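# Stow masking tape in drawer, then close it

## Task

Place the masking tape roll inside the drawer that stands open, and afterwards push that drawer fully closed; the cabinets must stay roughly where they were, and the robot must not topple or be left leaning, or the task counts as failed.

## Robot and tools

ROBOT. A simulated Hello Robot Stretch 4 with one arm. It has an omni-wheel base (rim within 0.23 m of the base origin), a lift on a mast, an arm that telescopes forward, a three-axis wrist and a five-finger hand. A loose object may occasionally get nudged by something other than the robot.

FRAMES. Base frame: origin on the floor below the base centre, x forward, y left, z up, in metres. hand_pose is reported in this frame for the hand point, which sits 0.045 m in front of the palm; the printed value may be slightly off. The odometry frame is where the base frame was when the scene began. base_odometry counts wheel turns only, so slipping shows up as travel; heading is in rad, positive to the left, -3.142 to 3.142.

TOOL move. One action per call. Either give "base", "joints" or both (optionally with "speeds", "pace", "contact_limits"), or give only {"end_of_arm": "enable_torque"}, which re-powers any wrist motor that shut off and makes it hold in place. A move with no action just reports state and images.
- base: an offset from where the base last reported itself, in the base frame. Exactly one of {"translate_m": d} (forward positive, -2 to 2 m), {"strafe_m": d} (left positive, -2 to 2 m) or {"rotate_rad": d} (counter-clockwise from above positive, -3.2 to 3.2 rad). translate_m and strafe_m may be combined for a straight diagonal drive without turning.
- joints: absolute targets, keyed by name, each a single number. lift_m 0 to 1.2 m; arm_m 0 to 0.55 m (extension forward); wrist_yaw_rad -1.134 to 4.276 (0 points ahead, positive left, 3.14 folded back); wrist_pitch_rad -1.117 to 4.259 (0 level, 1.57 pointing down); wrist_roll_rad -1.117 to 4.259 (0 palm up, 1.57 palm to the robot's right, 3.14 palm down). Finger targets hand_little, hand_ring, hand_middle, hand_index, hand_thumb_bend each -1 (curled) to +1 (straight); hand_thumb_turn -1 (opposite the fingers) to +1 (beside the palm). Settings without motion: hand_force_limit -1 to 1 (stop force roughly 0 N to 10 N, 15 N for thumb motors), hand_speed -0.96 to 1 (full speed from +0.48 up). Targets past a joint's range are clipped and flagged; other bad values are refused; unknown keys make the call invalid.
- pace: "slow", "default", "fast" or "max". speeds: per-joint top speed (wrist joints, lift_m, arm_m) replacing pace, not above max.
- contact_limits: 0 (lightest) to 1 (hardest), default 0.5, only for arm_m, lift_m or the base key being commanded, given alongside that command. A base limit persists until the next base action. Even at 0 the arm pushes 15 to 40 N before stopping; for gentle pressing use 0 and aim 1 to 3 mm past contact. Carrying a load upward needs lift_m limit at least 0.15 for 1 kg, 0.3 for 2 kg.
- cameras: list of head_camera, head_left_camera, head_right_camera, wrist_camera or "all"; [] for none.
- blocking: true/omitted waits until everything rests; false returns quickly while motion continues. A later move overrides only the targets it names.

TOOL wait: seconds up to 10, plus cameras; returns early once running moves settle. TOOL stop: brakes all your running motions; braked joints hold and may keep pressing. It also re-brakes slack wheels. TOOL zoom_image: camera plus region [x0, y0, x1, y1] in pixels of that camera's latest picture, at most 504 by 504. TOOL show_instructions: shows the reference image pages. TOOL finished_scene: scene = the current scene's number; ends it irreversibly, so the object must already be in and the drawer shut.

RESULTS. The "move" line is "done" or the worst status. base_status and joint_status: done, moving, off_target (resting short, maybe still pushing), contact_stop (held back, now slack), time_out (target dropped), limit_stop_at_own_body, limit_stop_at_tilt (lean above 6 degrees; lift, arm and wheels go slack), torque_fault (wrist motor limp until enable_torque). An unplanned stop or a refusal cancels the rest of that reply's move, wait and finished_scene calls. on_its_own lists things the robot did by itself (slack, holding, current out of rest range). lidar_m: 12 distances in m, sector 1 straight ahead then counter-clockwise; "-" means nothing seen or closer than 0.25 m. wrist_depth_mm: 7x7 grid of depths, 100 to 2000 mm. hand_stopped_by: six words for little, ring, middle, index, thumb_bend, thumb_turn (moving, target, force, stalled, fault). *_load_n: finger loads in N, positive when pushed open; a lost grip drops these toward 0. motor_effort in percent (peak in brackets); servo_current in mA. turned_by_wheels differing from turned_by_imu by over 0.1 rad means a slip or hit. base_tilt in degrees.

HAND. Fingers extend 0.06 to 0.07 m past the hand point along its +z; +y points out of the palm. With the thumb turned in front, the hand wraps objects 0.035 to 0.065 m thick, handles down to 0.025 m. A finger motor starts only when its target changes; closing stops at hand_force_limit. For a gentle grip use hand_speed -0.94 or slower. To squeeze harder, raise the limit and send a more-closed target. At scene start the limit is 0 and speed -0.8 (slow). The wrist camera sits behind the palm heel and can collide.

CAMERAS. head_camera looks ahead and down from the mast top (turn the base to aim it); the two fisheyes look more steeply down and show base and arm; wrist_camera looks along the palm, inverted when the palm faces down.

AVOID. Self-collision with the hand low over the base, tilted up while rolled, or yawed right and tilted up; the folded-back wrist at start is sensitive. Don't drive or turn with over 1 kg held and arm_m above 0.2, especially fast. Don't shove hard with a high hand. No drops, slams, hard hits, hard finger loads, or letting go of moving items; don't move the cabinets.

Each tool is called by a JSON object that holds its "api" and its "payload".

Reference images:

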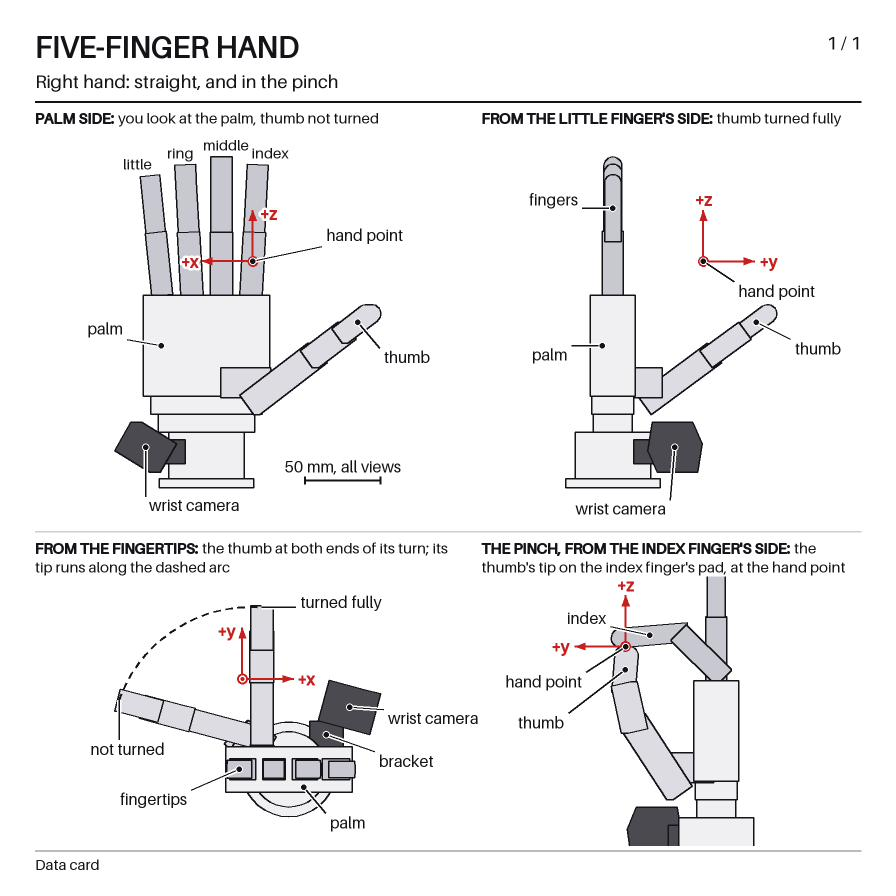

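## Session

{"api": "move", "payload": {"cameras": ["all"]}}

Scene clock: 0.00 s.
base_odometry: x=+0.000 y=+0.000 heading=+0.000
turned_by_wheels: +0.000
turned_by_imu: +0.000
base_tilt: forward=+0.3 right=+0.3
lidar_m: 1.27 2.00 2.07 2.10 1.63 1.08 1.13 2.06 2.01 2.11 2.20 1.20
base_status: not commanded
joint_positions: lift_m=+0.258 arm_m=+0.000 wrist_yaw_rad=+3.167 wrist_pitch_rad=+0.004 wrist_roll_rad=+0.000 hand_little=+1.000 hand_ring=+1.000 hand_middle=+1.000 hand_index=+1.000 hand_thumb_turn=+1.000 hand_thumb_bend=+1.000 hand_force_limit=+0.000 hand_speed=-0.800
joint_status: not commanded
measured_speeds: all 0
hand_stopped_by: target,target,target,target,target,target
little_load_n: 0.0
ring_load_n: 0.0
middle_load_n: 0.0
index_load_n: 0.0
thumb_bend_load_n: 0.0
thumb_turn_load_n: 0.0
motor_effort: lift_m=+23 arm_m=-4 wheel_0=+1 wheel_1=+0 wheel_2=+0
servo_current: wrist_yaw_rad=59 wrist_pitch_rad=39 wrist_roll_rad=33
hand_pose: x=-0.0536 y=+0.1126 z=+0.4959 quat_wxyz=(-0.505, -0.507, +0.495, +0.493) (m; base frame)
wrist_depth_mm: - 132 - - - - - / - 128 165 - - - - / - 131 193 - - - - / 136 136 - - - - - / 227 - - - - - - / 1281 1499 124 123 - - - / 233 - - - - - -
pictures: head_camera, head_left_camera, head_right_camera, wrist_camera

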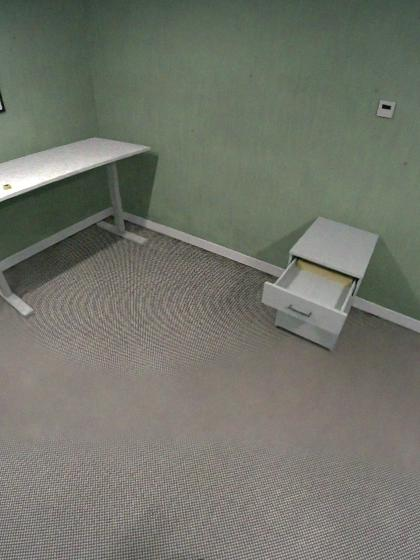

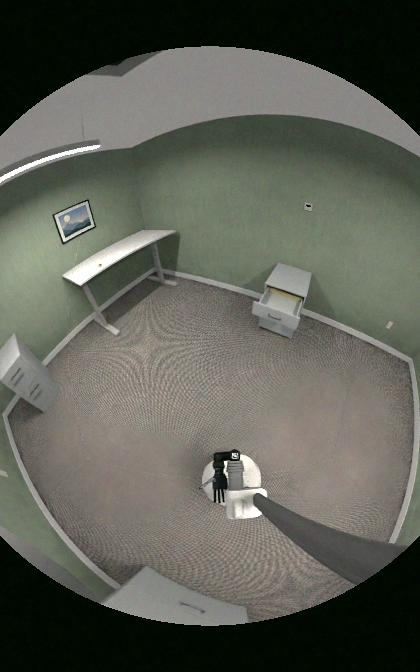

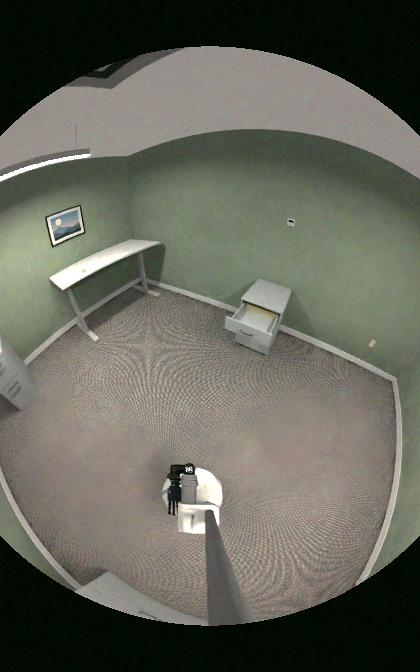

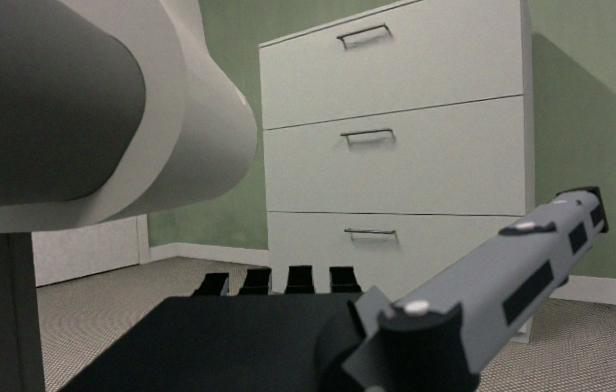

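{"api": "zoom_image", "payload": {"camera": "head_camera", "region": [220, 190, 420, 370]}}

{"api": "zoom_image", "payload": {"camera": "head_camera", "region": [0, 120, 180, 320]}}

Scaled by 2.520 from the camera's 420x560 image, which has a finer 1200x1600 frame.

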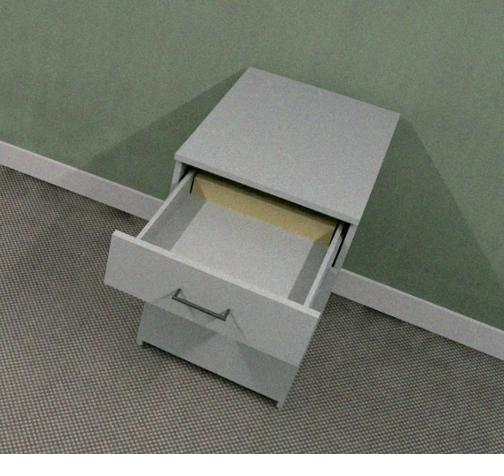

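Scaled by 2.520 from the camera's 420x560 image, which has a finer 1200x1600 frame.

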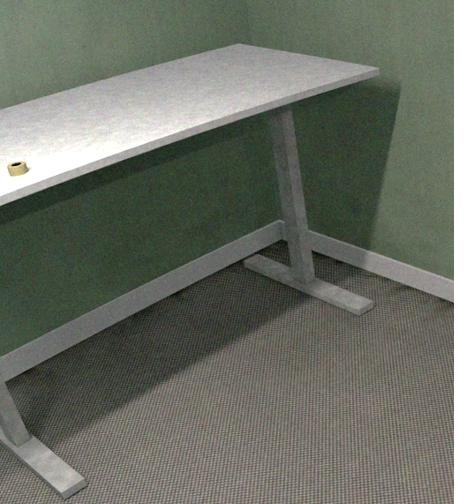

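{"api": "move", "payload": {"base": {"rotate_rad": 1.044}, "joints": {"lift_m": 0.8, "wrist_yaw_rad": 0.0}, "cameras": ["head_camera"]}}

{"api": "move", "payload": {"base": {"translate_m": 1.05, "strafe_m": -0.9}, "joints": {"wrist_roll_rad": 1.57, "hand_thumb_turn": -1.0}, "cameras": ["all"]}}

Scene clock: 35.60 s.
move: done
base_odometry: x=+0.000 y=+0.000 heading=+1.043
turned_by_wheels: +1.043
turned_by_imu: +1.021
base_tilt: forward=+0.3 right=+0.4
lidar_m: 2.07 2.09 1.66 1.10 1.11 2.05 2.01 2.08 2.22 1.20 1.26 2.02
base_status: done
joint_positions: lift_m=+0.800 arm_m=+0.000 wrist_yaw_rad=+0.002 wrist_pitch_rad=+0.004 wrist_roll_rad=+0.000 hand_little=+1.000 hand_ring=+1.000 hand_middle=+1.000 hand_index=+1.000 hand_thumb_turn=+1.000 hand_thumb_bend=+1.000 hand_force_limit=+0.000 hand_speed=-0.800
joint_status: all done
measured_speeds: all 0
hand_stopped_by: target,target,target,target,target,target
little_load_n: 0.0
ring_load_n: 0.0
middle_load_n: 0.0
index_load_n: 0.0
thumb_bend_load_n: 0.0
thumb_turn_load_n: 0.0
motor_effort: lift_m=+26(30) arm_m=-4(5) wheel_0=-3(11) wheel_1=-2(9) wheel_2=-3(10)
servo_current: wrist_yaw_rad=59(143) wrist_pitch_rad=46(52) wrist_roll_rad=39(46)
hand_pose: x=+0.3929 y=-0.1178 z=+1.0372 quat_wxyz=(+0.499, +0.500, +0.501, +0.500) (m; base frame)
wrist_depth_mm: - - - - - - - / - - - - - - - / - - - - - - - / - - - - - - - / - - - - - - - / - - 124 123 - - - / - - - - - - -
pictures: head_camera

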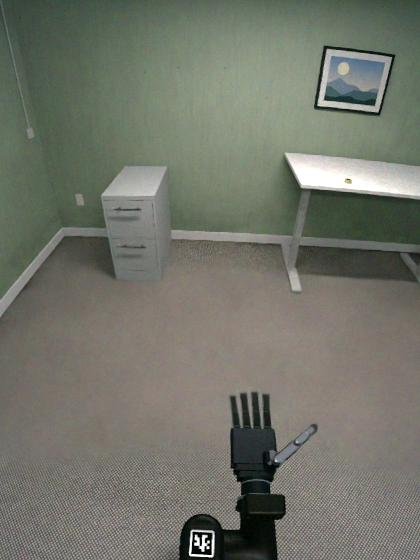

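Scene clock: 41.63 s.
move: done
base_odometry: x=+1.306 y=+0.454 heading=+1.043
turned_by_wheels: +0.000
turned_by_imu: +0.001
base_tilt: forward=+0.3 right=+0.4
lidar_m: 0.86 0.93 1.66 2.47 2.20 3.18 3.08 0.68 0.86 1.26 1.23 0.92
base_status: done
joint_positions: lift_m=+0.800 arm_m=+0.000 wrist_yaw_rad=+0.002 wrist_pitch_rad=+0.004 wrist_roll_rad=+1.567 hand_little=+1.000 hand_ring=+1.000 hand_middle=+1.000 hand_index=+1.000 hand_thumb_turn=-1.000 hand_thumb_bend=+1.000 hand_force_limit=+0.000 hand_speed=-0.800
joint_status: all done
measured_speeds: all 0
hand_stopped_by: target,target,target,target,target,target
little_load_n: 0.0
ring_load_n: 0.0
middle_load_n: 0.0
index_load_n: 0.0
thumb_bend_load_n: 0.0
thumb_turn_load_n: 0.0
motor_effort: lift_m=+26(27) arm_m=-5(5) wheel_0=+5(19) wheel_1=-3(7) wheel_2=-5(15)
servo_current: wrist_yaw_rad=65(72) wrist_pitch_rad=46(52) wrist_roll_rad=39(117)
hand_pose: x=+0.3927 y=-0.1472 z=+0.9465 quat_wxyz=(+0.000, +0.708, +0.002, +0.706) (m; base frame)
wrist_depth_mm: - - - - - 1464 1336 / - - - 105 - 1499 1308 / - 1397 1397 - - 1499 1281 / - 1430 1430 - - 1499 1366 / - 1430 1430 - - 1464 1308 / - - 123 123 - - 1397 / - - - - - - 1366
pictures: head_camera, head_left_camera, head_right_camera, wrist_camera
camera_calibration:
wrist_camera: T_world_to_cam=[[-0.0212778, 0.018833, -0.999596, 0.96869], [-0.0536657, 0.99836, 0.0199521, 0.138553], [0.998332, 0.0540686, -0.0202322, -0.202146], [0, 0, 0, 1]] pos_world=[0.229856, -0.145639, 0.961445]

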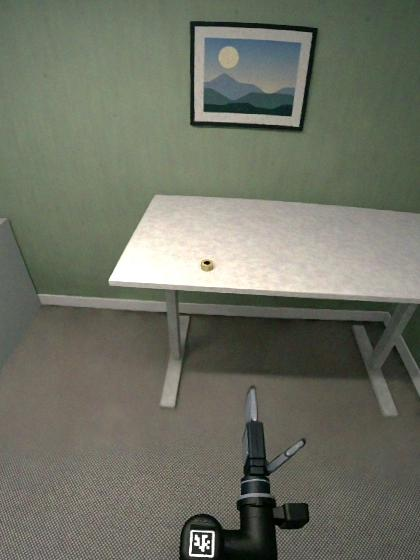

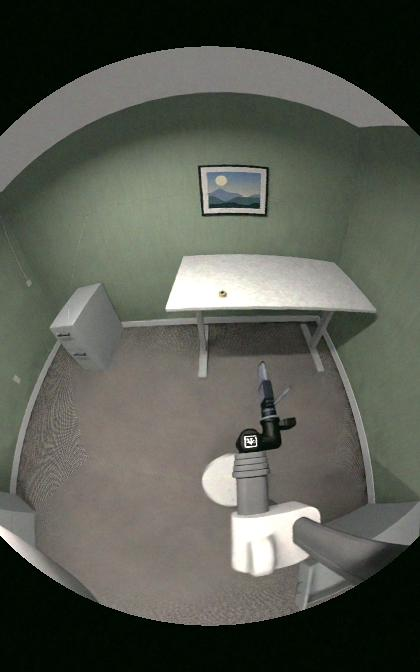

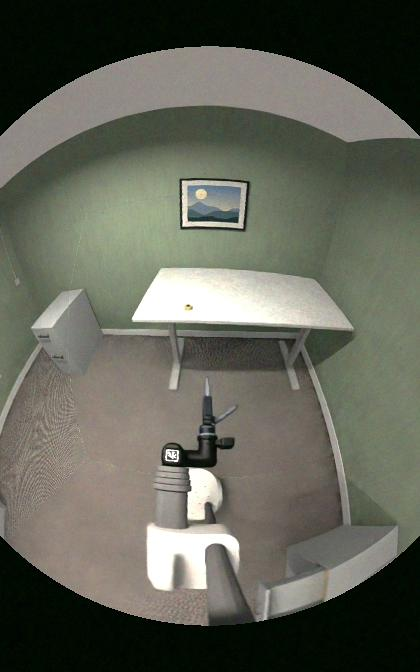

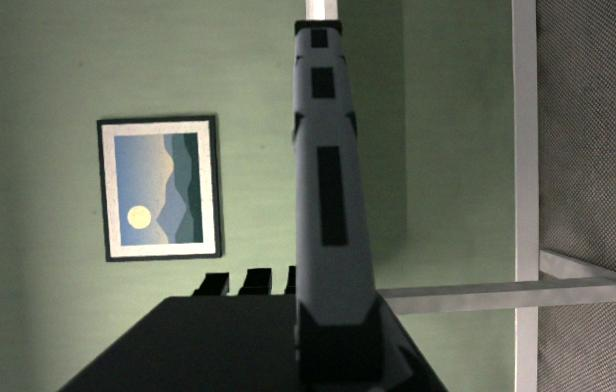

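{"api": "zoom_image", "payload": {"camera": "head_camera", "region": [170, 230, 250, 300]}}

Scaled by 6.300 from the camera's 420x560 image, which has a finer 1200x1600 frame.

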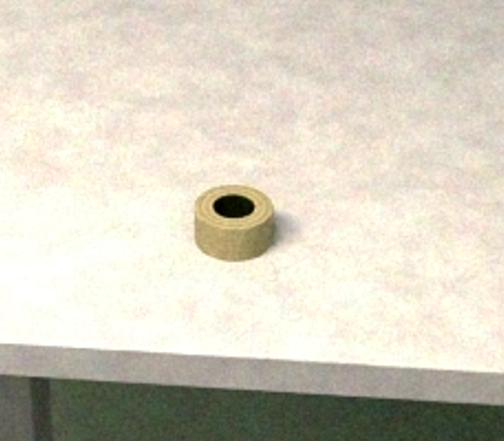

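{"api": "move", "payload": {"base": {"translate_m": 0.3, "strafe_m": 0.088}, "joints": {"lift_m": 0.95, "wrist_roll_rad": 3.14, "wrist_pitch_rad": 0.68}, "cameras": ["all"]}}

Scene clock: 77.27 s.
move: done
base_odometry: x=+1.381 y=+0.757 heading=+1.043
turned_by_wheels: +0.000
turned_by_imu: +0.000
base_tilt: forward=+0.3 right=+0.3
lidar_m: 0.57 0.62 1.42 2.35 2.26 2.76 3.40 1.00 1.29 1.34 0.84 0.61
base_status: done
joint_positions: lift_m=+0.950 arm_m=+0.000 wrist_yaw_rad=+0.002 wrist_pitch_rad=+0.680 wrist_roll_rad=+3.137 hand_little=+1.000 hand_ring=+1.000 hand_middle=+1.000 hand_index=+1.000 hand_thumb_turn=-1.000 hand_thumb_bend=+1.000 hand_force_limit=+0.000 hand_speed=-0.800
joint_status: all done
measured_speeds: all 0
hand_stopped_by: target,target,target,target,target,target
little_load_n: 0.0
ring_load_n: 0.0
middle_load_n: 0.0
index_load_n: 0.0
thumb_bend_load_n: 0.0
thumb_turn_load_n: 0.0
motor_effort: lift_m=+26(29) arm_m=-4(5) wheel_0=+1(9) wheel_1=+3(13) wheel_2=-4(16)
servo_current: wrist_yaw_rad=59(72) wrist_pitch_rad=39(78) wrist_roll_rad=33(98)
hand_pose: x=+0.3054 y=-0.0567 z=+0.9417 quat_wxyz=(-0.304, +0.640, -0.636, +0.305) (m; base frame)
wrist_depth_mm: 1078 1060 1078 1060 1060 1060 1060 / 1205 1229 1229 1160 1229 1229 1255 / 1397 1430 1430 1430 - 1430 1464 / - - - - - - - / - - - - - - - / - - 123 123 - - - / - - - - - - -
pictures: head_camera, head_left_camera, head_right_camera, wrist_camera
camera_calibration:
wrist_camera: T_world_to_cam=[[-0.00424885, 0.999682, 0.0248752, 0.0459718], [0.587871, -0.017626, 0.808762, -0.952773], [0.808943, 0.0180598, -0.587609, 0.47014], [0, 0, 0, 1]] pos_world=[0.179987, -0.0712413, 1.04568]

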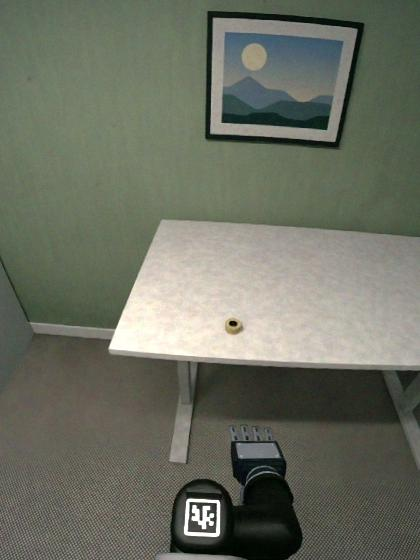

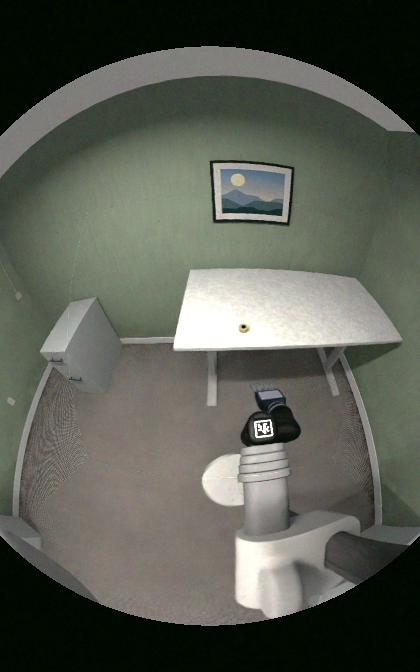

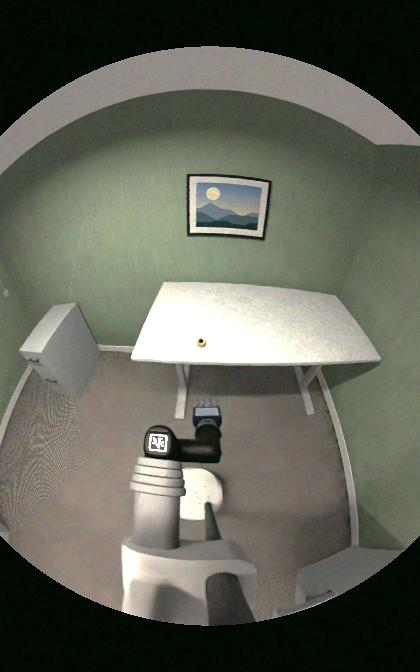

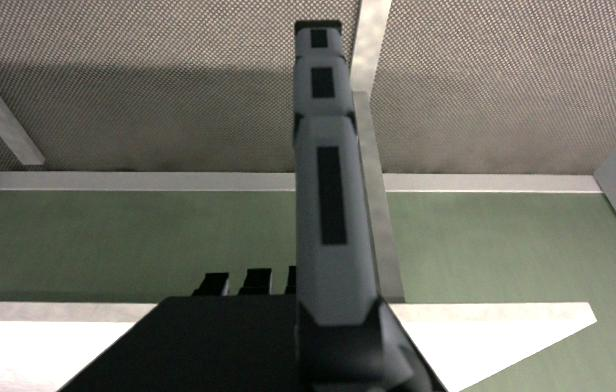

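{"api": "zoom_image", "payload": {"camera": "head_camera", "region": [213, 306, 253, 346]}}

{"api": "zoom_image", "payload": {"camera": "head_left_camera", "region": [224, 308, 264, 348]}}

{"api": "zoom_image", "payload": {"camera": "head_right_camera", "region": [182, 322, 222, 362]}}

Scaled by 12.600 from the camera's 420x560 image, which has a finer 1200x1600 frame.

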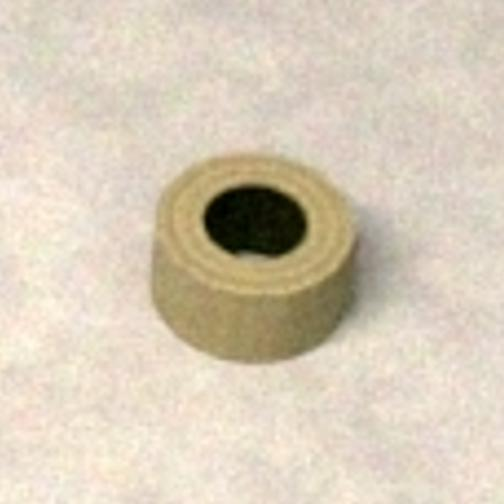

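Scaled by 12.600 from the camera's 420x672 image, which has a finer 600x960 frame.

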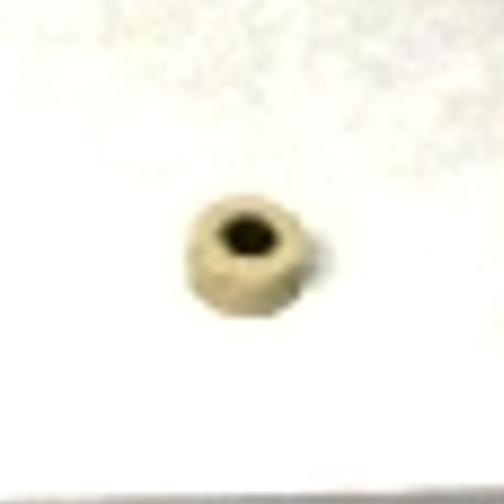

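Scaled by 12.600 from the camera's 420x672 image, which has a finer 600x960 frame.

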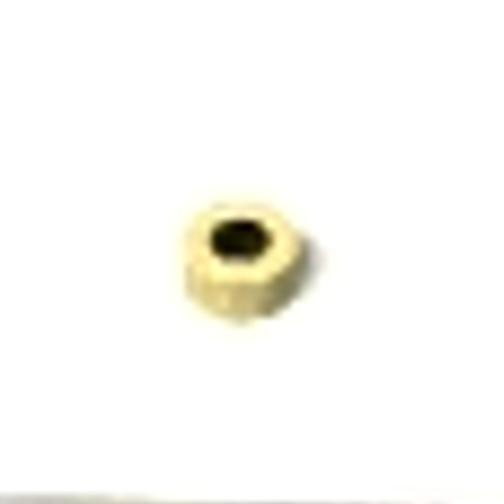

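{"api": "move", "payload": {"joints": {"lift_m": 1.01, "arm_m": 0.36}, "cameras": ["all"]}}

Scene clock: 93.90 s.
move: done
base_odometry: x=+1.381 y=+0.757 heading=+1.043
turned_by_wheels: +0.000
turned_by_imu: -0.001
base_tilt: forward=+0.3 right=+0.4
lidar_m: 0.57 0.63 1.41 2.38 2.28 2.74 3.42 1.01 1.27 1.34 0.84 0.63
base_status: not commanded
joint_positions: lift_m=+1.010 arm_m=+0.360 wrist_yaw_rad=+0.002 wrist_pitch_rad=+0.680 wrist_roll_rad=+3.137 hand_little=+1.000 hand_ring=+1.000 hand_middle=+1.000 hand_index=+1.000 hand_thumb_turn=-1.000 hand_thumb_bend=+1.000 hand_force_limit=+0.000 hand_speed=-0.800
joint_status: all done
measured_speeds: all 0
hand_stopped_by: target,target,target,target,target,target
little_load_n: 0.0
ring_load_n: 0.0
middle_load_n: 0.0
index_load_n: 0.0
thumb_bend_load_n: 0.0
thumb_turn_load_n: 0.0
motor_effort: lift_m=+26(29) arm_m=+5(8) wheel_0=+1(2) wheel_1=+3(4) wheel_2=-3(4)
servo_current: wrist_yaw_rad=52(72) wrist_pitch_rad=33(46) wrist_roll_rad=39(39)
hand_pose: x=+0.6651 y=-0.0566 z=+1.0017 quat_wxyz=(-0.304, +0.640, -0.636, +0.305) (m; base frame)
wrist_depth_mm: - - - - - - - / - - - 105 - - - / - - - - - - - / - - - - - - - / - - - - - - - / - - 123 123 - - - / - - - - - - -
pictures: head_camera, head_left_camera, head_right_camera, wrist_camera
camera_calibration:
wrist_camera: T_world_to_cam=[[-0.00406402, 0.999676, 0.0251158, 0.045641], [0.58805, -0.0179252, 0.808626, -1.21273], [0.808814, 0.0180556, -0.587787, 0.214686], [0, 0, 0, 1]] pos_world=[0.539688, -0.0712409, 1.10568]

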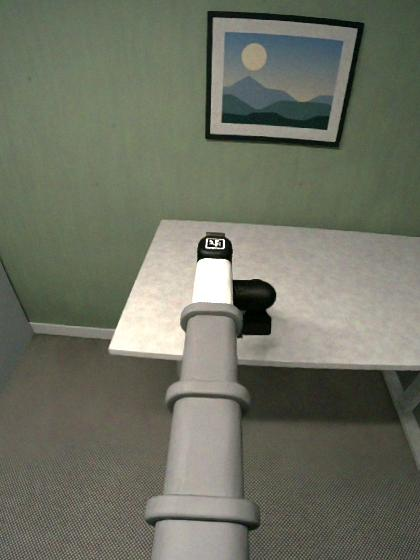

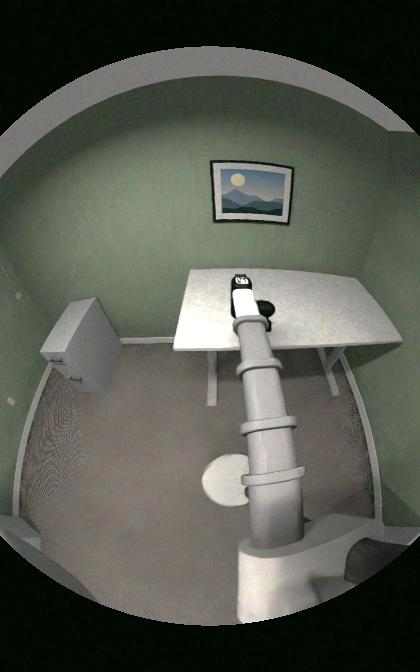

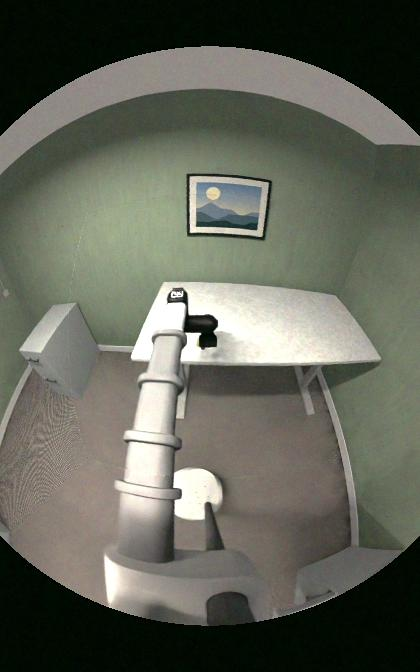

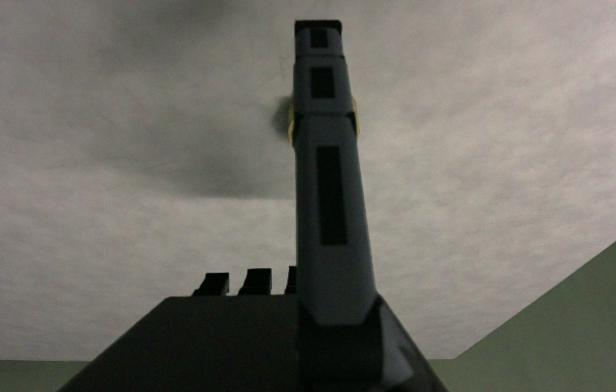

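{"api": "move", "payload": {"base": {"strafe_m": 0.01}, "joints": {"arm_m": 0.425}}}

{"api": "move", "payload": {"joints": {"lift_m": 0.965}, "pace": "slow", "cameras": ["wrist_camera", "head_right_camera"]}}

Scene clock: 109.00 s.
move: done
base_odometry: x=+1.372 y=+0.762 heading=+1.043
turned_by_wheels: +0.000
turned_by_imu: +0.000
base_tilt: forward=+0.3 right=+0.4
lidar_m: 0.59 0.61 1.41 2.35 2.22 2.74 3.41 0.99 1.25 1.36 0.81 0.64
base_status: done
joint_positions: lift_m=+1.010 arm_m=+0.425 wrist_yaw_rad=+0.001 wrist_pitch_rad=+0.680 wrist_roll_rad=+3.137 hand_little=+1.000 hand_ring=+1.000 hand_middle=+1.000 hand_index=+1.000 hand_thumb_turn=-1.000 hand_thumb_bend=+1.000 hand_force_limit=+0.000 hand_speed=-0.800
joint_status: all done
measured_speeds: all 0
hand_stopped_by: target,target,target,target,target,target
little_load_n: 0.0
ring_load_n: -0.5
middle_load_n: 0.0
index_load_n: 0.0
thumb_bend_load_n: 0.0
thumb_turn_load_n: 0.0
motor_effort: lift_m=+26(26) arm_m=+5(7) wheel_0=+1(12) wheel_1=+0(13) wheel_2=+0(2)
servo_current: wrist_yaw_rad=52(65) wrist_pitch_rad=39(46) wrist_roll_rad=33(39)
hand_pose: x=+0.7300 y=-0.0567 z=+1.0017 quat_wxyz=(-0.304, +0.640, -0.636, +0.305) (m; base frame)
wrist_depth_mm: - - - 174 - - - / - - - 105 - - - / - - - - - - - / - - - - - - - / - - - - - - - / - - 124 123 - - - / - - - - - - -
pictures: none

Scene clock: 110.23 s.
move: done
base_odometry: x=+1.372 y=+0.762 heading=+1.043
turned_by_wheels: +0.000
turned_by_imu: +0.000
base_tilt: forward=+0.3 right=+0.3
lidar_m: 0.57 0.62 1.39 2.38 2.26 2.74 3.40 0.99 1.27 1.35 0.84 0.61
base_status: not commanded
joint_positions: lift_m=+0.965 arm_m=+0.425 wrist_yaw_rad=+0.001 wrist_pitch_rad=+0.680 wrist_roll_rad=+3.137 hand_little=+1.000 hand_ring=+1.000 hand_middle=+1.000 hand_index=+1.000 hand_thumb_turn=-1.000 hand_thumb_bend=+1.000 hand_force_limit=+0.000 hand_speed=-0.800
joint_status: all done
measured_speeds: all 0
hand_stopped_by: target,target,target,target,target,target
little_load_n: 0.0
ring_load_n: 0.0
middle_load_n: 0.0
index_load_n: 0.0
thumb_bend_load_n: 0.0
thumb_turn_load_n: 0.0
motor_effort: lift_m=+17(24) arm_m=+5(6) wheel_0=+1(2) wheel_1=-1(1) wheel_2=+0(0)
servo_current: wrist_yaw_rad=59(65) wrist_pitch_rad=39(39) wrist_roll_rad=33(46)
hand_pose: x=+0.7301 y=-0.0567 z=+0.9574 quat_wxyz=(-0.304, +0.640, -0.636, +0.305) (m; base frame)
wrist_depth_mm: - - - - - - - / - - - 108 - - - / - - - - - - - / - - - - - - - / - - - - - - - / - - 123 123 - - - / - - - - - - -
pictures: head_right_camera, wrist_camera
camera_calibration:
wrist_camera: T_world_to_cam=[[-0.00378065, 0.999676, 0.0251574, 0.0467987], [0.588113, -0.0181241, 0.808576, -1.21521], [0.80877, 0.0178524, -0.587854, 0.136215], [0, 0, 0, 1]] pos_world=[0.604689, -0.0712399, 1.06148]

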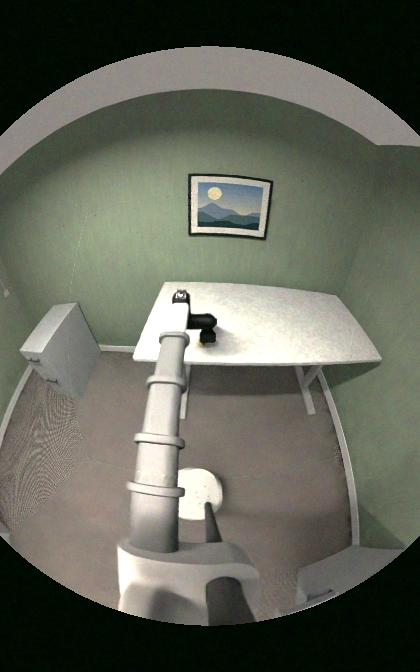

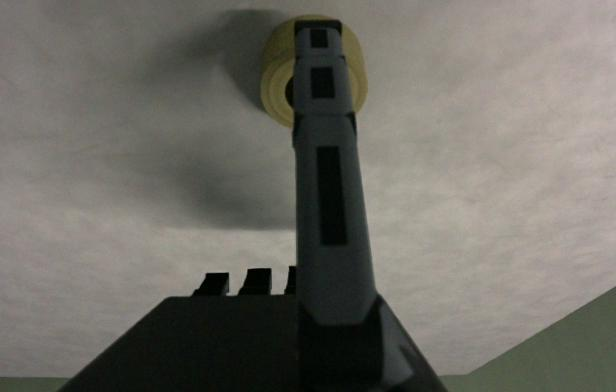

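{"api": "zoom_image", "payload": {"camera": "wrist_camera", "region": [220, 0, 410, 150]}}

Scaled by 2.653.

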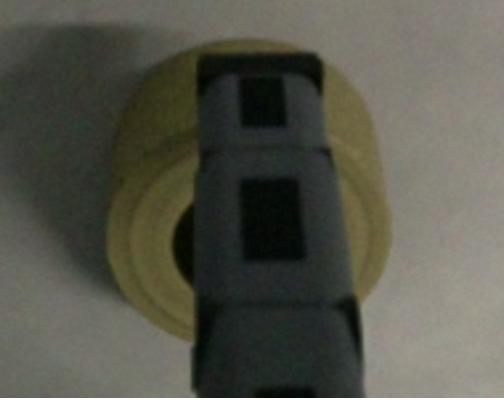

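{"api": "move", "payload": {"joints": {"arm_m": 0.413}, "pace": "slow"}}

{"api": "move", "payload": {"joints": {"lift_m": 0.942}, "pace": "slow", "contact_limits": {"lift_m": 0.1}, "cameras": ["wrist_camera"]}}

{"api": "zoom_image", "payload": {"camera": "wrist_camera", "region": [210, 0, 420, 160]}}

Scene clock: 126.83 s.
move: done
base_odometry: x=+1.372 y=+0.762 heading=+1.043
turned_by_wheels: +0.000
turned_by_imu: -0.001
base_tilt: forward=+0.3 right=+0.3
lidar_m: 0.59 0.60 1.39 2.37 2.27 2.73 3.39 1.00 1.30 1.36 0.82 0.63
base_status: not commanded
joint_positions: lift_m=+0.965 arm_m=+0.413 wrist_yaw_rad=+0.001 wrist_pitch_rad=+0.680 wrist_roll_rad=+3.137 hand_little=+1.000 hand_ring=+1.000 hand_middle=+1.000 hand_index=+1.000 hand_thumb_turn=-1.000 hand_thumb_bend=+1.000 hand_force_limit=+0.000 hand_speed=-0.800
joint_status: all done
measured_speeds: all 0
hand_stopped_by: target,target,target,target,target,target
little_load_n: 0.5
ring_load_n: 0.0
middle_load_n: 0.0
index_load_n: 0.0
thumb_bend_load_n: 0.0
thumb_turn_load_n: 0.0
motor_effort: lift_m=+17(17) arm_m=-6(7) wheel_0=+1(2) wheel_1=+0(1) wheel_2=+0(0)
servo_current: wrist_yaw_rad=52(65) wrist_pitch_rad=46(46) wrist_roll_rad=39(46)
hand_pose: x=+0.7183 y=-0.0567 z=+0.9574 quat_wxyz=(-0.304, +0.640, -0.636, +0.305) (m; base frame)
wrist_depth_mm: - - - - - - - / - - - 111 - - - / - - - - - - - / - - - - - - - / - - - - - - - / - - 124 123 - - - / - - - - - - -
pictures: none

Scene clock: 127.80 s.
move: done
base_odometry: x=+1.372 y=+0.762 heading=+1.043
turned_by_wheels: +0.000
turned_by_imu: +0.000
base_tilt: forward=+0.3 right=+0.3
lidar_m: 0.57 0.62 1.40 2.37 2.28 2.74 3.40 0.99 1.27 1.35 0.84 0.63
base_status: not commanded
joint_positions: lift_m=+0.942 arm_m=+0.413 wrist_yaw_rad=+0.001 wrist_pitch_rad=+0.680 wrist_roll_rad=+3.137 hand_little=+1.000 hand_ring=+1.000 hand_middle=+1.000 hand_index=+1.000 hand_thumb_turn=-1.000 hand_thumb_bend=+1.000 hand_force_limit=+0.000 hand_speed=-0.800
joint_status: all done
measured_speeds: all 0
hand_stopped_by: target,target,target,target,target,target
little_load_n: 0.0
ring_load_n: 0.0
middle_load_n: 0.0
index_load_n: 0.0
thumb_bend_load_n: 0.0
thumb_turn_load_n: 0.0
motor_effort: lift_m=+17(18) arm_m=-5(6) wheel_0=+1(2) wheel_1=+1(1) wheel_2=+0(0)
servo_current: wrist_yaw_rad=46(72) wrist_pitch_rad=33(46) wrist_roll_rad=39(39)
contact_limits: lift_m 0.1
hand_pose: x=+0.7183 y=-0.0567 z=+0.9344 quat_wxyz=(-0.304, +0.640, -0.636, +0.305) (m; base frame)
wrist_depth_mm: - - - - - - - / - - - 105 - - - / - - - 145 - - - / - - - - - - - / - - - - - - - / - - 123 123 - - - / - - - - - - -
pictures: wrist_camera
camera_calibration:
wrist_camera: T_world_to_cam=[[-0.00378065, 0.999676, 0.0251574, 0.0473327], [0.588113, -0.0181241, 0.808576, -1.18967], [0.80877, 0.0178524, -0.587854, 0.132238], [0, 0, 0, 1]] pos_world=[0.592889, -0.0712399, 1.03848]

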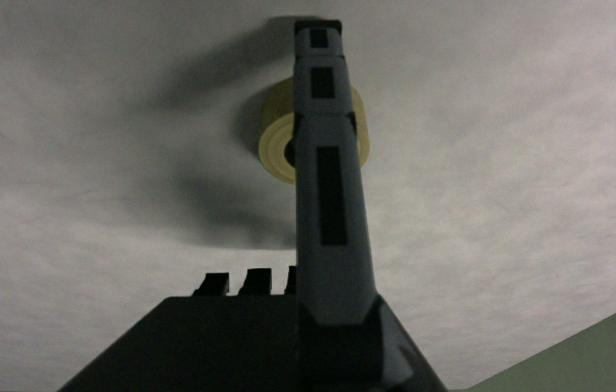

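Scaled by 2.400.

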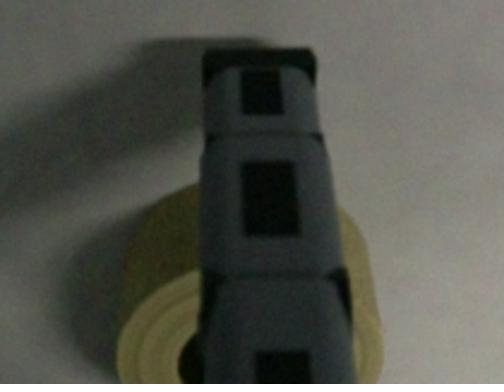

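{"api": "move", "payload": {"joints": {"lift_m": 0.9355}, "pace": "slow", "contact_limits": {"lift_m": 0.1}}}

{"api": "move", "payload": {"joints": {"hand_index": 0.4, "hand_middle": 0.4, "hand_force_limit": -0.5}, "cameras": ["wrist_camera"]}}

Scene clock: 138.83 s.
move: done
base_odometry: x=+1.372 y=+0.762 heading=+1.043
turned_by_wheels: +0.000
turned_by_imu: +0.000
base_tilt: forward=+0.4 right=+0.3
lidar_m: 0.56 0.61 1.41 2.38 2.26 2.77 3.43 0.99 1.26 1.36 0.84 0.61
base_status: not commanded
joint_positions: lift_m=+0.936 arm_m=+0.413 wrist_yaw_rad=+0.001 wrist_pitch_rad=+0.680 wrist_roll_rad=+3.137 hand_little=+1.000 hand_ring=+1.000 hand_middle=+1.000 hand_index=+1.000 hand_thumb_turn=-1.000 hand_thumb_bend=+1.000 hand_force_limit=+0.000 hand_speed=-0.800
joint_status: all done
measured_speeds: all 0
hand_stopped_by: target,target,target,target,target,target
little_load_n: 0.0
ring_load_n: 0.0
middle_load_n: 0.0
index_load_n: 0.0
thumb_bend_load_n: 0.0
thumb_turn_load_n: 0.0
motor_effort: lift_m=+17(17) arm_m=-5(6) wheel_0=+1(1) wheel_1=+0(1) wheel_2=+0(0)
servo_current: wrist_yaw_rad=59(72) wrist_pitch_rad=33(39) wrist_roll_rad=33(46)
contact_limits: lift_m 0.1
hand_pose: x=+0.7183 y=-0.0567 z=+0.9279 quat_wxyz=(-0.304, +0.640, -0.636, +0.305) (m; base frame)
wrist_depth_mm: - 121 - 120 - - - / - - - 105 - - - / - - - 141 - - - / - - - - - - - / - - - - - - - / - - 123 123 - - - / - - - - - - -
pictures: none

Scene clock: 140.40 s.
move: off_target
base_odometry: x=+1.372 y=+0.762 heading=+1.043
turned_by_wheels: +0.000
turned_by_imu: +0.000
base_tilt: forward=+0.3 right=+0.3
lidar_m: 0.58 0.62 1.40 2.37 2.26 2.75 3.41 0.98 1.28 1.36 0.82 0.61
base_status: not commanded
joint_positions: lift_m=+0.936 arm_m=+0.413 wrist_yaw_rad=+0.001 wrist_pitch_rad=+0.680 wrist_roll_rad=+3.138 hand_little=+1.000 hand_ring=+1.000 hand_middle=+0.614 hand_index=+0.401 hand_thumb_turn=-1.000 hand_thumb_bend=+1.000 hand_force_limit=-0.500 hand_speed=-0.800
joint_status: hand_middle off_target (ended at +0.614, target +0.400); the others done
measured_speeds: all 0
hand_stopped_by: target,target,force,target,target,target
little_load_n: 0.0
ring_load_n: 0.0
middle_load_n: 0.5
index_load_n: 1.5
thumb_bend_load_n: 0.0
thumb_turn_load_n: 0.0
motor_effort: lift_m=+17(17) arm_m=-5(6) wheel_0=+1(2) wheel_1=+0(1) wheel_2=+0(1)
servo_current: wrist_yaw_rad=46(72) wrist_pitch_rad=33(46) wrist_roll_rad=39(39)
contact_limits: lift_m 0.1
hand_pose: x=+0.7183 y=-0.0567 z=+0.9279 quat_wxyz=(-0.304, +0.640, -0.636, +0.305) (m; base frame)
wrist_depth_mm: - 121 - - - - - / - - - 105 - - - / - - - 138 - - - / - - - - - - - / - - - - - - - / - - 123 123 - - - / - - - - - - -
pictures: wrist_camera
camera_calibration:
wrist_camera: T_world_to_cam=[[-0.00364076, 0.999676, 0.0251779, 0.0473917], [0.588112, -0.0182229, 0.808574, -1.18442], [0.808772, 0.0177512, -0.587855, 0.128409], [0, 0, 0, 1]] pos_world=[0.59289, -0.0712394, 1.03198]

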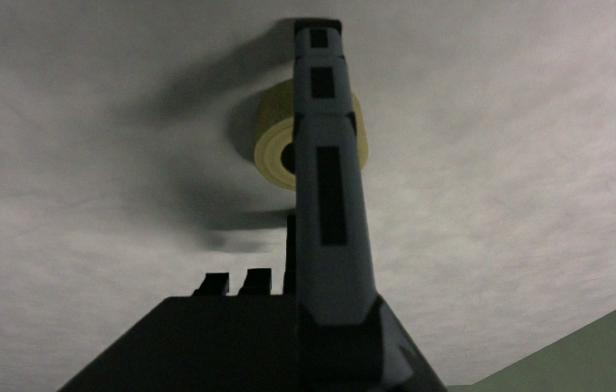

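{"api": "move", "payload": {"joints": {"lift_m": 0.972}, "pace": "slow"}}

{"api": "move", "payload": {"joints": {"hand_index": 0.22, "hand_middle": 0.22}, "cameras": ["wrist_camera"]}}

{"api": "zoom_image", "payload": {"camera": "wrist_camera", "region": [200, 0, 430, 240]}}

Scene clock: 150.03 s.
move: done
base_odometry: x=+1.372 y=+0.762 heading=+1.043
turned_by_wheels: +0.000
turned_by_imu: -0.001
base_tilt: forward=+0.3 right=+0.4
lidar_m: 0.59 0.63 1.41 2.36 2.26 2.73 3.39 1.01 1.27 1.37 0.82 0.62
base_status: not commanded
joint_positions: lift_m=+0.972 arm_m=+0.413 wrist_yaw_rad=+0.001 wrist_pitch_rad=+0.680 wrist_roll_rad=+3.138 hand_little=+1.000 hand_ring=+1.000 hand_middle=+0.614 hand_index=+0.400 hand_thumb_turn=-1.000 hand_thumb_bend=+1.000 hand_force_limit=-0.500 hand_speed=-0.800
joint_status: all done
measured_speeds: all 0
hand_stopped_by: target,target,force,target,target,target
little_load_n: 0.0
ring_load_n: 0.0
middle_load_n: 0.0
index_load_n: 0.0
thumb_bend_load_n: 0.0
thumb_turn_load_n: 0.0
motor_effort: lift_m=+26(28) arm_m=-6(6) wheel_0=+1(1) wheel_1=+0(1) wheel_2=+0(1)
servo_current: wrist_yaw_rad=65(65) wrist_pitch_rad=39(39) wrist_roll_rad=26(46)
hand_pose: x=+0.7183 y=-0.0567 z=+0.9637 quat_wxyz=(-0.304, +0.640, -0.636, +0.305) (m; base frame)
wrist_depth_mm: - - - - - - - / - - - 105 - - - / - - - - - - - / - - - - - - - / - - - - - - - / - - 123 123 - - - / - - - - - - -
pictures: none

Scene clock: 151.23 s.
move: done
base_odometry: x=+1.372 y=+0.762 heading=+1.043
turned_by_wheels: +0.000
turned_by_imu: +0.000
base_tilt: forward=+0.3 right=+0.4
lidar_m: 0.58 0.60 1.41 2.37 2.26 2.73 3.40 1.00 1.28 1.35 0.83 0.63
base_status: not commanded
joint_positions: lift_m=+0.972 arm_m=+0.413 wrist_yaw_rad=+0.001 wrist_pitch_rad=+0.680 wrist_roll_rad=+3.138 hand_little=+1.000 hand_ring=+1.000 hand_middle=+0.220 hand_index=+0.220 hand_thumb_turn=-1.000 hand_thumb_bend=+1.000 hand_force_limit=-0.500 hand_speed=-0.800
joint_status: all done
measured_speeds: all 0
hand_stopped_by: target,target,target,target,target,target
little_load_n: 0.0
ring_load_n: 0.0
middle_load_n: 0.0
index_load_n: 0.0
thumb_bend_load_n: 0.0
thumb_turn_load_n: 0.0
motor_effort: lift_m=+26(26) arm_m=-5(6) wheel_0=+1(2) wheel_1=+0(1) wheel_2=+0(0)
servo_current: wrist_yaw_rad=59(65) wrist_pitch_rad=39(52) wrist_roll_rad=39(46)
hand_pose: x=+0.7183 y=-0.0567 z=+0.9637 quat_wxyz=(-0.304, +0.640, -0.636, +0.305) (m; base frame)
wrist_depth_mm: - - - - - - - / - - - 105 - - - / - - - - - - - / - - - - - - - / - - - - - - - / - - 124 123 - - - / - - - - - - -
pictures: wrist_camera
camera_calibration:
wrist_camera: T_world_to_cam=[[-0.00364076, 0.999676, 0.0251779, 0.0464929], [0.588112, -0.0182229, 0.808574, -1.21329], [0.808772, 0.0177512, -0.587855, 0.149396], [0, 0, 0, 1]] pos_world=[0.59289, -0.0712394, 1.06768]

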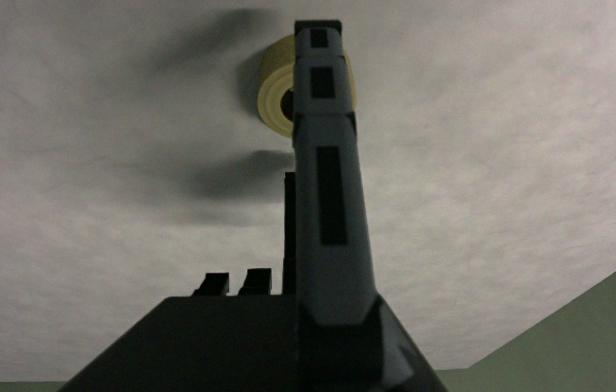

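Scaled by 2.100.

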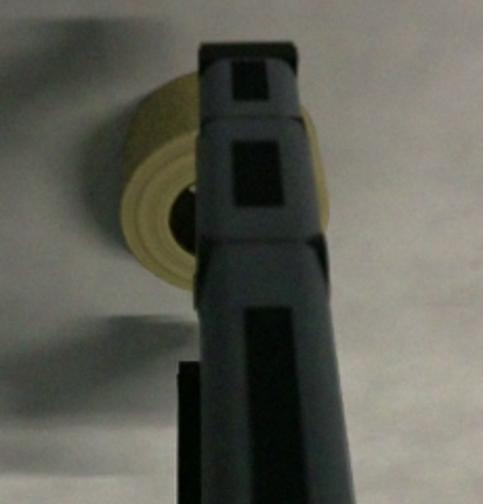

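{"api": "move", "payload": {"joints": {"lift_m": 0.941}, "pace": "slow", "contact_limits": {"lift_m": 0.05}, "cameras": ["wrist_camera"]}}

{"api": "zoom_image", "payload": {"camera": "wrist_camera", "region": [200, 0, 430, 240]}}

Scene clock: 165.07 s.
move: done
base_odometry: x=+1.372 y=+0.762 heading=+1.043
turned_by_wheels: +0.000
turned_by_imu: -0.001
base_tilt: forward=+0.4 right=+0.4
lidar_m: 0.57 0.62 1.41 2.35 2.26 2.72 3.40 0.98 1.29 1.36 0.82 0.62
base_status: not commanded
joint_positions: lift_m=+0.942 arm_m=+0.413 wrist_yaw_rad=+0.001 wrist_pitch_rad=+0.680 wrist_roll_rad=+3.138 hand_little=+1.000 hand_ring=+1.000 hand_middle=+0.220 hand_index=+0.220 hand_thumb_turn=-1.000 hand_thumb_bend=+1.000 hand_force_limit=-0.500 hand_speed=-0.800
joint_status: all done
measured_speeds: all 0
hand_stopped_by: target,target,target,target,target,target
little_load_n: 0.0
ring_load_n: 0.0
middle_load_n: -2.5
index_load_n: 0.0
thumb_bend_load_n: 0.0
thumb_turn_load_n: 0.0
motor_effort: lift_m=+14(25) arm_m=-5(6) wheel_0=+1(2) wheel_1=+0(1) wheel_2=+0(0)
servo_current: wrist_yaw_rad=59(72) wrist_pitch_rad=39(46) wrist_roll_rad=33(39)
contact_limits: lift_m 0.05
hand_pose: x=+0.7183 y=-0.0567 z=+0.9336 quat_wxyz=(-0.304, +0.640, -0.636, +0.305) (m; base frame)
wrist_depth_mm: - - - - - - - / - - - 105 - - - / - - - 147 - - - / - - - - - - - / - - - - - - - / - - 124 123 - - - / - - - - - - -
pictures: wrist_camera
camera_calibration:
wrist_camera: T_world_to_cam=[[-0.00364076, 0.999676, 0.0251779, 0.0472482], [0.588112, -0.0182229, 0.808574, -1.18903], [0.808772, 0.0177512, -0.587855, 0.13176], [0, 0, 0, 1]] pos_world=[0.59289, -0.0712394, 1.03768]

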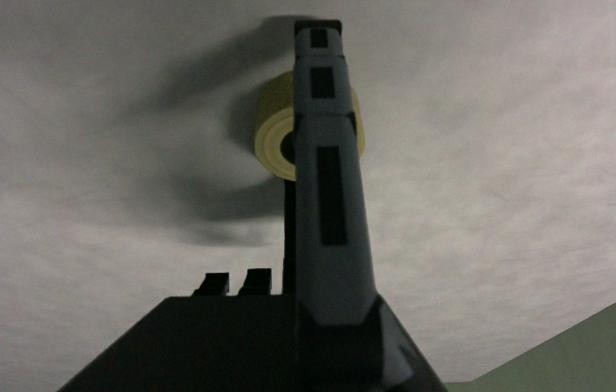

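Scaled by 2.100.

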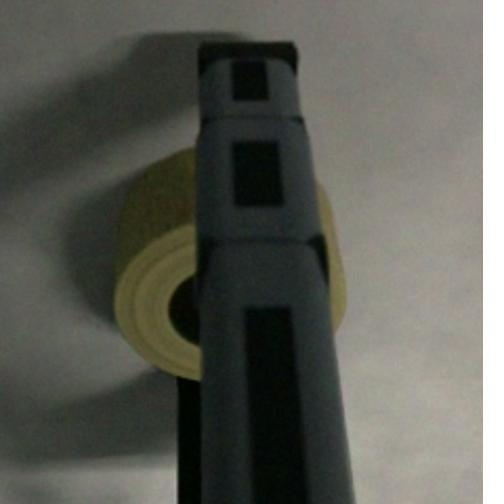

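{"api": "move", "payload": {"joints": {"lift_m": 0.9455}, "pace": "slow"}}

{"api": "move", "payload": {"joints": {"hand_speed": -0.92, "hand_force_limit": -0.4, "hand_index": -0.3, "hand_middle": -0.3}, "cameras": ["wrist_camera"]}}

{"api": "zoom_image", "payload": {"camera": "wrist_camera", "region": [200, 0, 430, 240]}}

Scene clock: 175.90 s.
move: done
base_odometry: x=+1.372 y=+0.762 heading=+1.043
turned_by_wheels: +0.000
turned_by_imu: +0.000
base_tilt: forward=+0.4 right=+0.4
lidar_m: 0.59 0.61 1.43 2.36 2.26 2.76 3.42 0.98 1.27 1.34 0.83 0.61
base_status: not commanded
joint_positions: lift_m=+0.945 arm_m=+0.413 wrist_yaw_rad=+0.001 wrist_pitch_rad=+0.680 wrist_roll_rad=+3.138 hand_little=+1.000 hand_ring=+1.000 hand_middle=+0.220 hand_index=+0.220 hand_thumb_turn=-1.000 hand_thumb_bend=+1.000 hand_force_limit=-0.500 hand_speed=-0.800
joint_status: all done
measured_speeds: all 0
hand_stopped_by: target,target,target,target,target,target
little_load_n: 0.0
ring_load_n: 0.0
middle_load_n: 0.0
index_load_n: 0.0
thumb_bend_load_n: 0.0
thumb_turn_load_n: 0.0
motor_effort: lift_m=+26(26) arm_m=-5(5) wheel_0=+1(2) wheel_1=+0(1) wheel_2=+0(0)
servo_current: wrist_yaw_rad=72(72) wrist_pitch_rad=26(46) wrist_roll_rad=33(39)
hand_pose: x=+0.7183 y=-0.0567 z=+0.9372 quat_wxyz=(-0.304, +0.640, -0.636, +0.305) (m; base frame)
wrist_depth_mm: - - - - - - - / - - - 105 - - - / - - - 149 - - - / - - - - - - - / - - - - - - - / - - 123 123 - - - / - - - - - - -
pictures: none

Scene clock: 178.53 s.
move: off_target
base_odometry: x=+1.372 y=+0.762 heading=+1.043
turned_by_wheels: +0.000
turned_by_imu: +0.000
base_tilt: forward=+0.3 right=+0.3
lidar_m: 0.58 0.62 1.40 2.36 2.28 2.73 3.38 0.98 1.28 1.36 0.82 0.61
base_status: not commanded
joint_positions: lift_m=+0.945 arm_m=+0.413 wrist_yaw_rad=+0.001 wrist_pitch_rad=+0.680 wrist_roll_rad=+3.138 hand_little=+1.000 hand_ring=+1.000 hand_middle=-0.175 hand_index=-0.287 hand_thumb_turn=-1.000 hand_thumb_bend=+1.000 hand_force_limit=-0.400 hand_speed=-0.920
joint_status: hand_middle off_target (ended at -0.175, target -0.300); the others done
measured_speeds: all 0
hand_stopped_by: target,target,force,force,target,target
little_load_n: 0.0
ring_load_n: 0.0
middle_load_n: 1.5
index_load_n: 3.5
thumb_bend_load_n: 1.0
thumb_turn_load_n: -0.5
motor_effort: lift_m=+26(27) arm_m=-5(6) wheel_0=+1(2) wheel_1=+1(1) wheel_2=+0(0)
servo_current: wrist_yaw_rad=52(72) wrist_pitch_rad=26(46) wrist_roll_rad=33(46)
hand_pose: x=+0.7183 y=-0.0567 z=+0.9372 quat_wxyz=(-0.304, +0.640, -0.636, +0.305) (m; base frame)
wrist_depth_mm: - - - - - - - / - - - 105 - - - / - - - - - - - / - - - - - - - / - - - - - - - / - - 123 123 - - - / - - - - - - -
pictures: wrist_camera
camera_calibration:
wrist_camera: T_world_to_cam=[[-0.00364076, 0.999676, 0.0251779, 0.0471601], [0.588112, -0.0182229, 0.808574, -1.19186], [0.808772, 0.0177512, -0.587855, 0.133817], [0, 0, 0, 1]] pos_world=[0.59289, -0.0712394, 1.04118]

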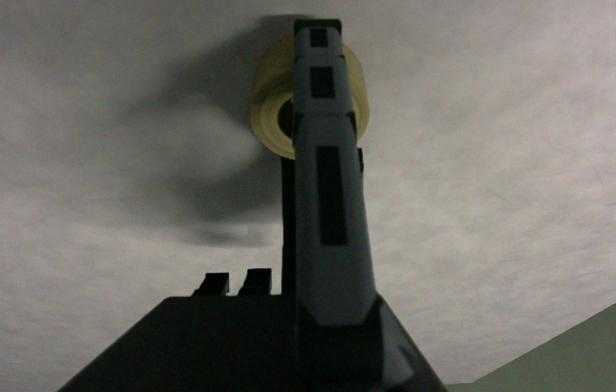

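Scaled by 2.100.

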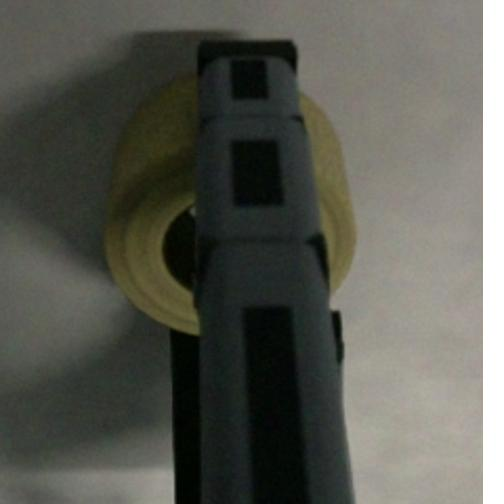

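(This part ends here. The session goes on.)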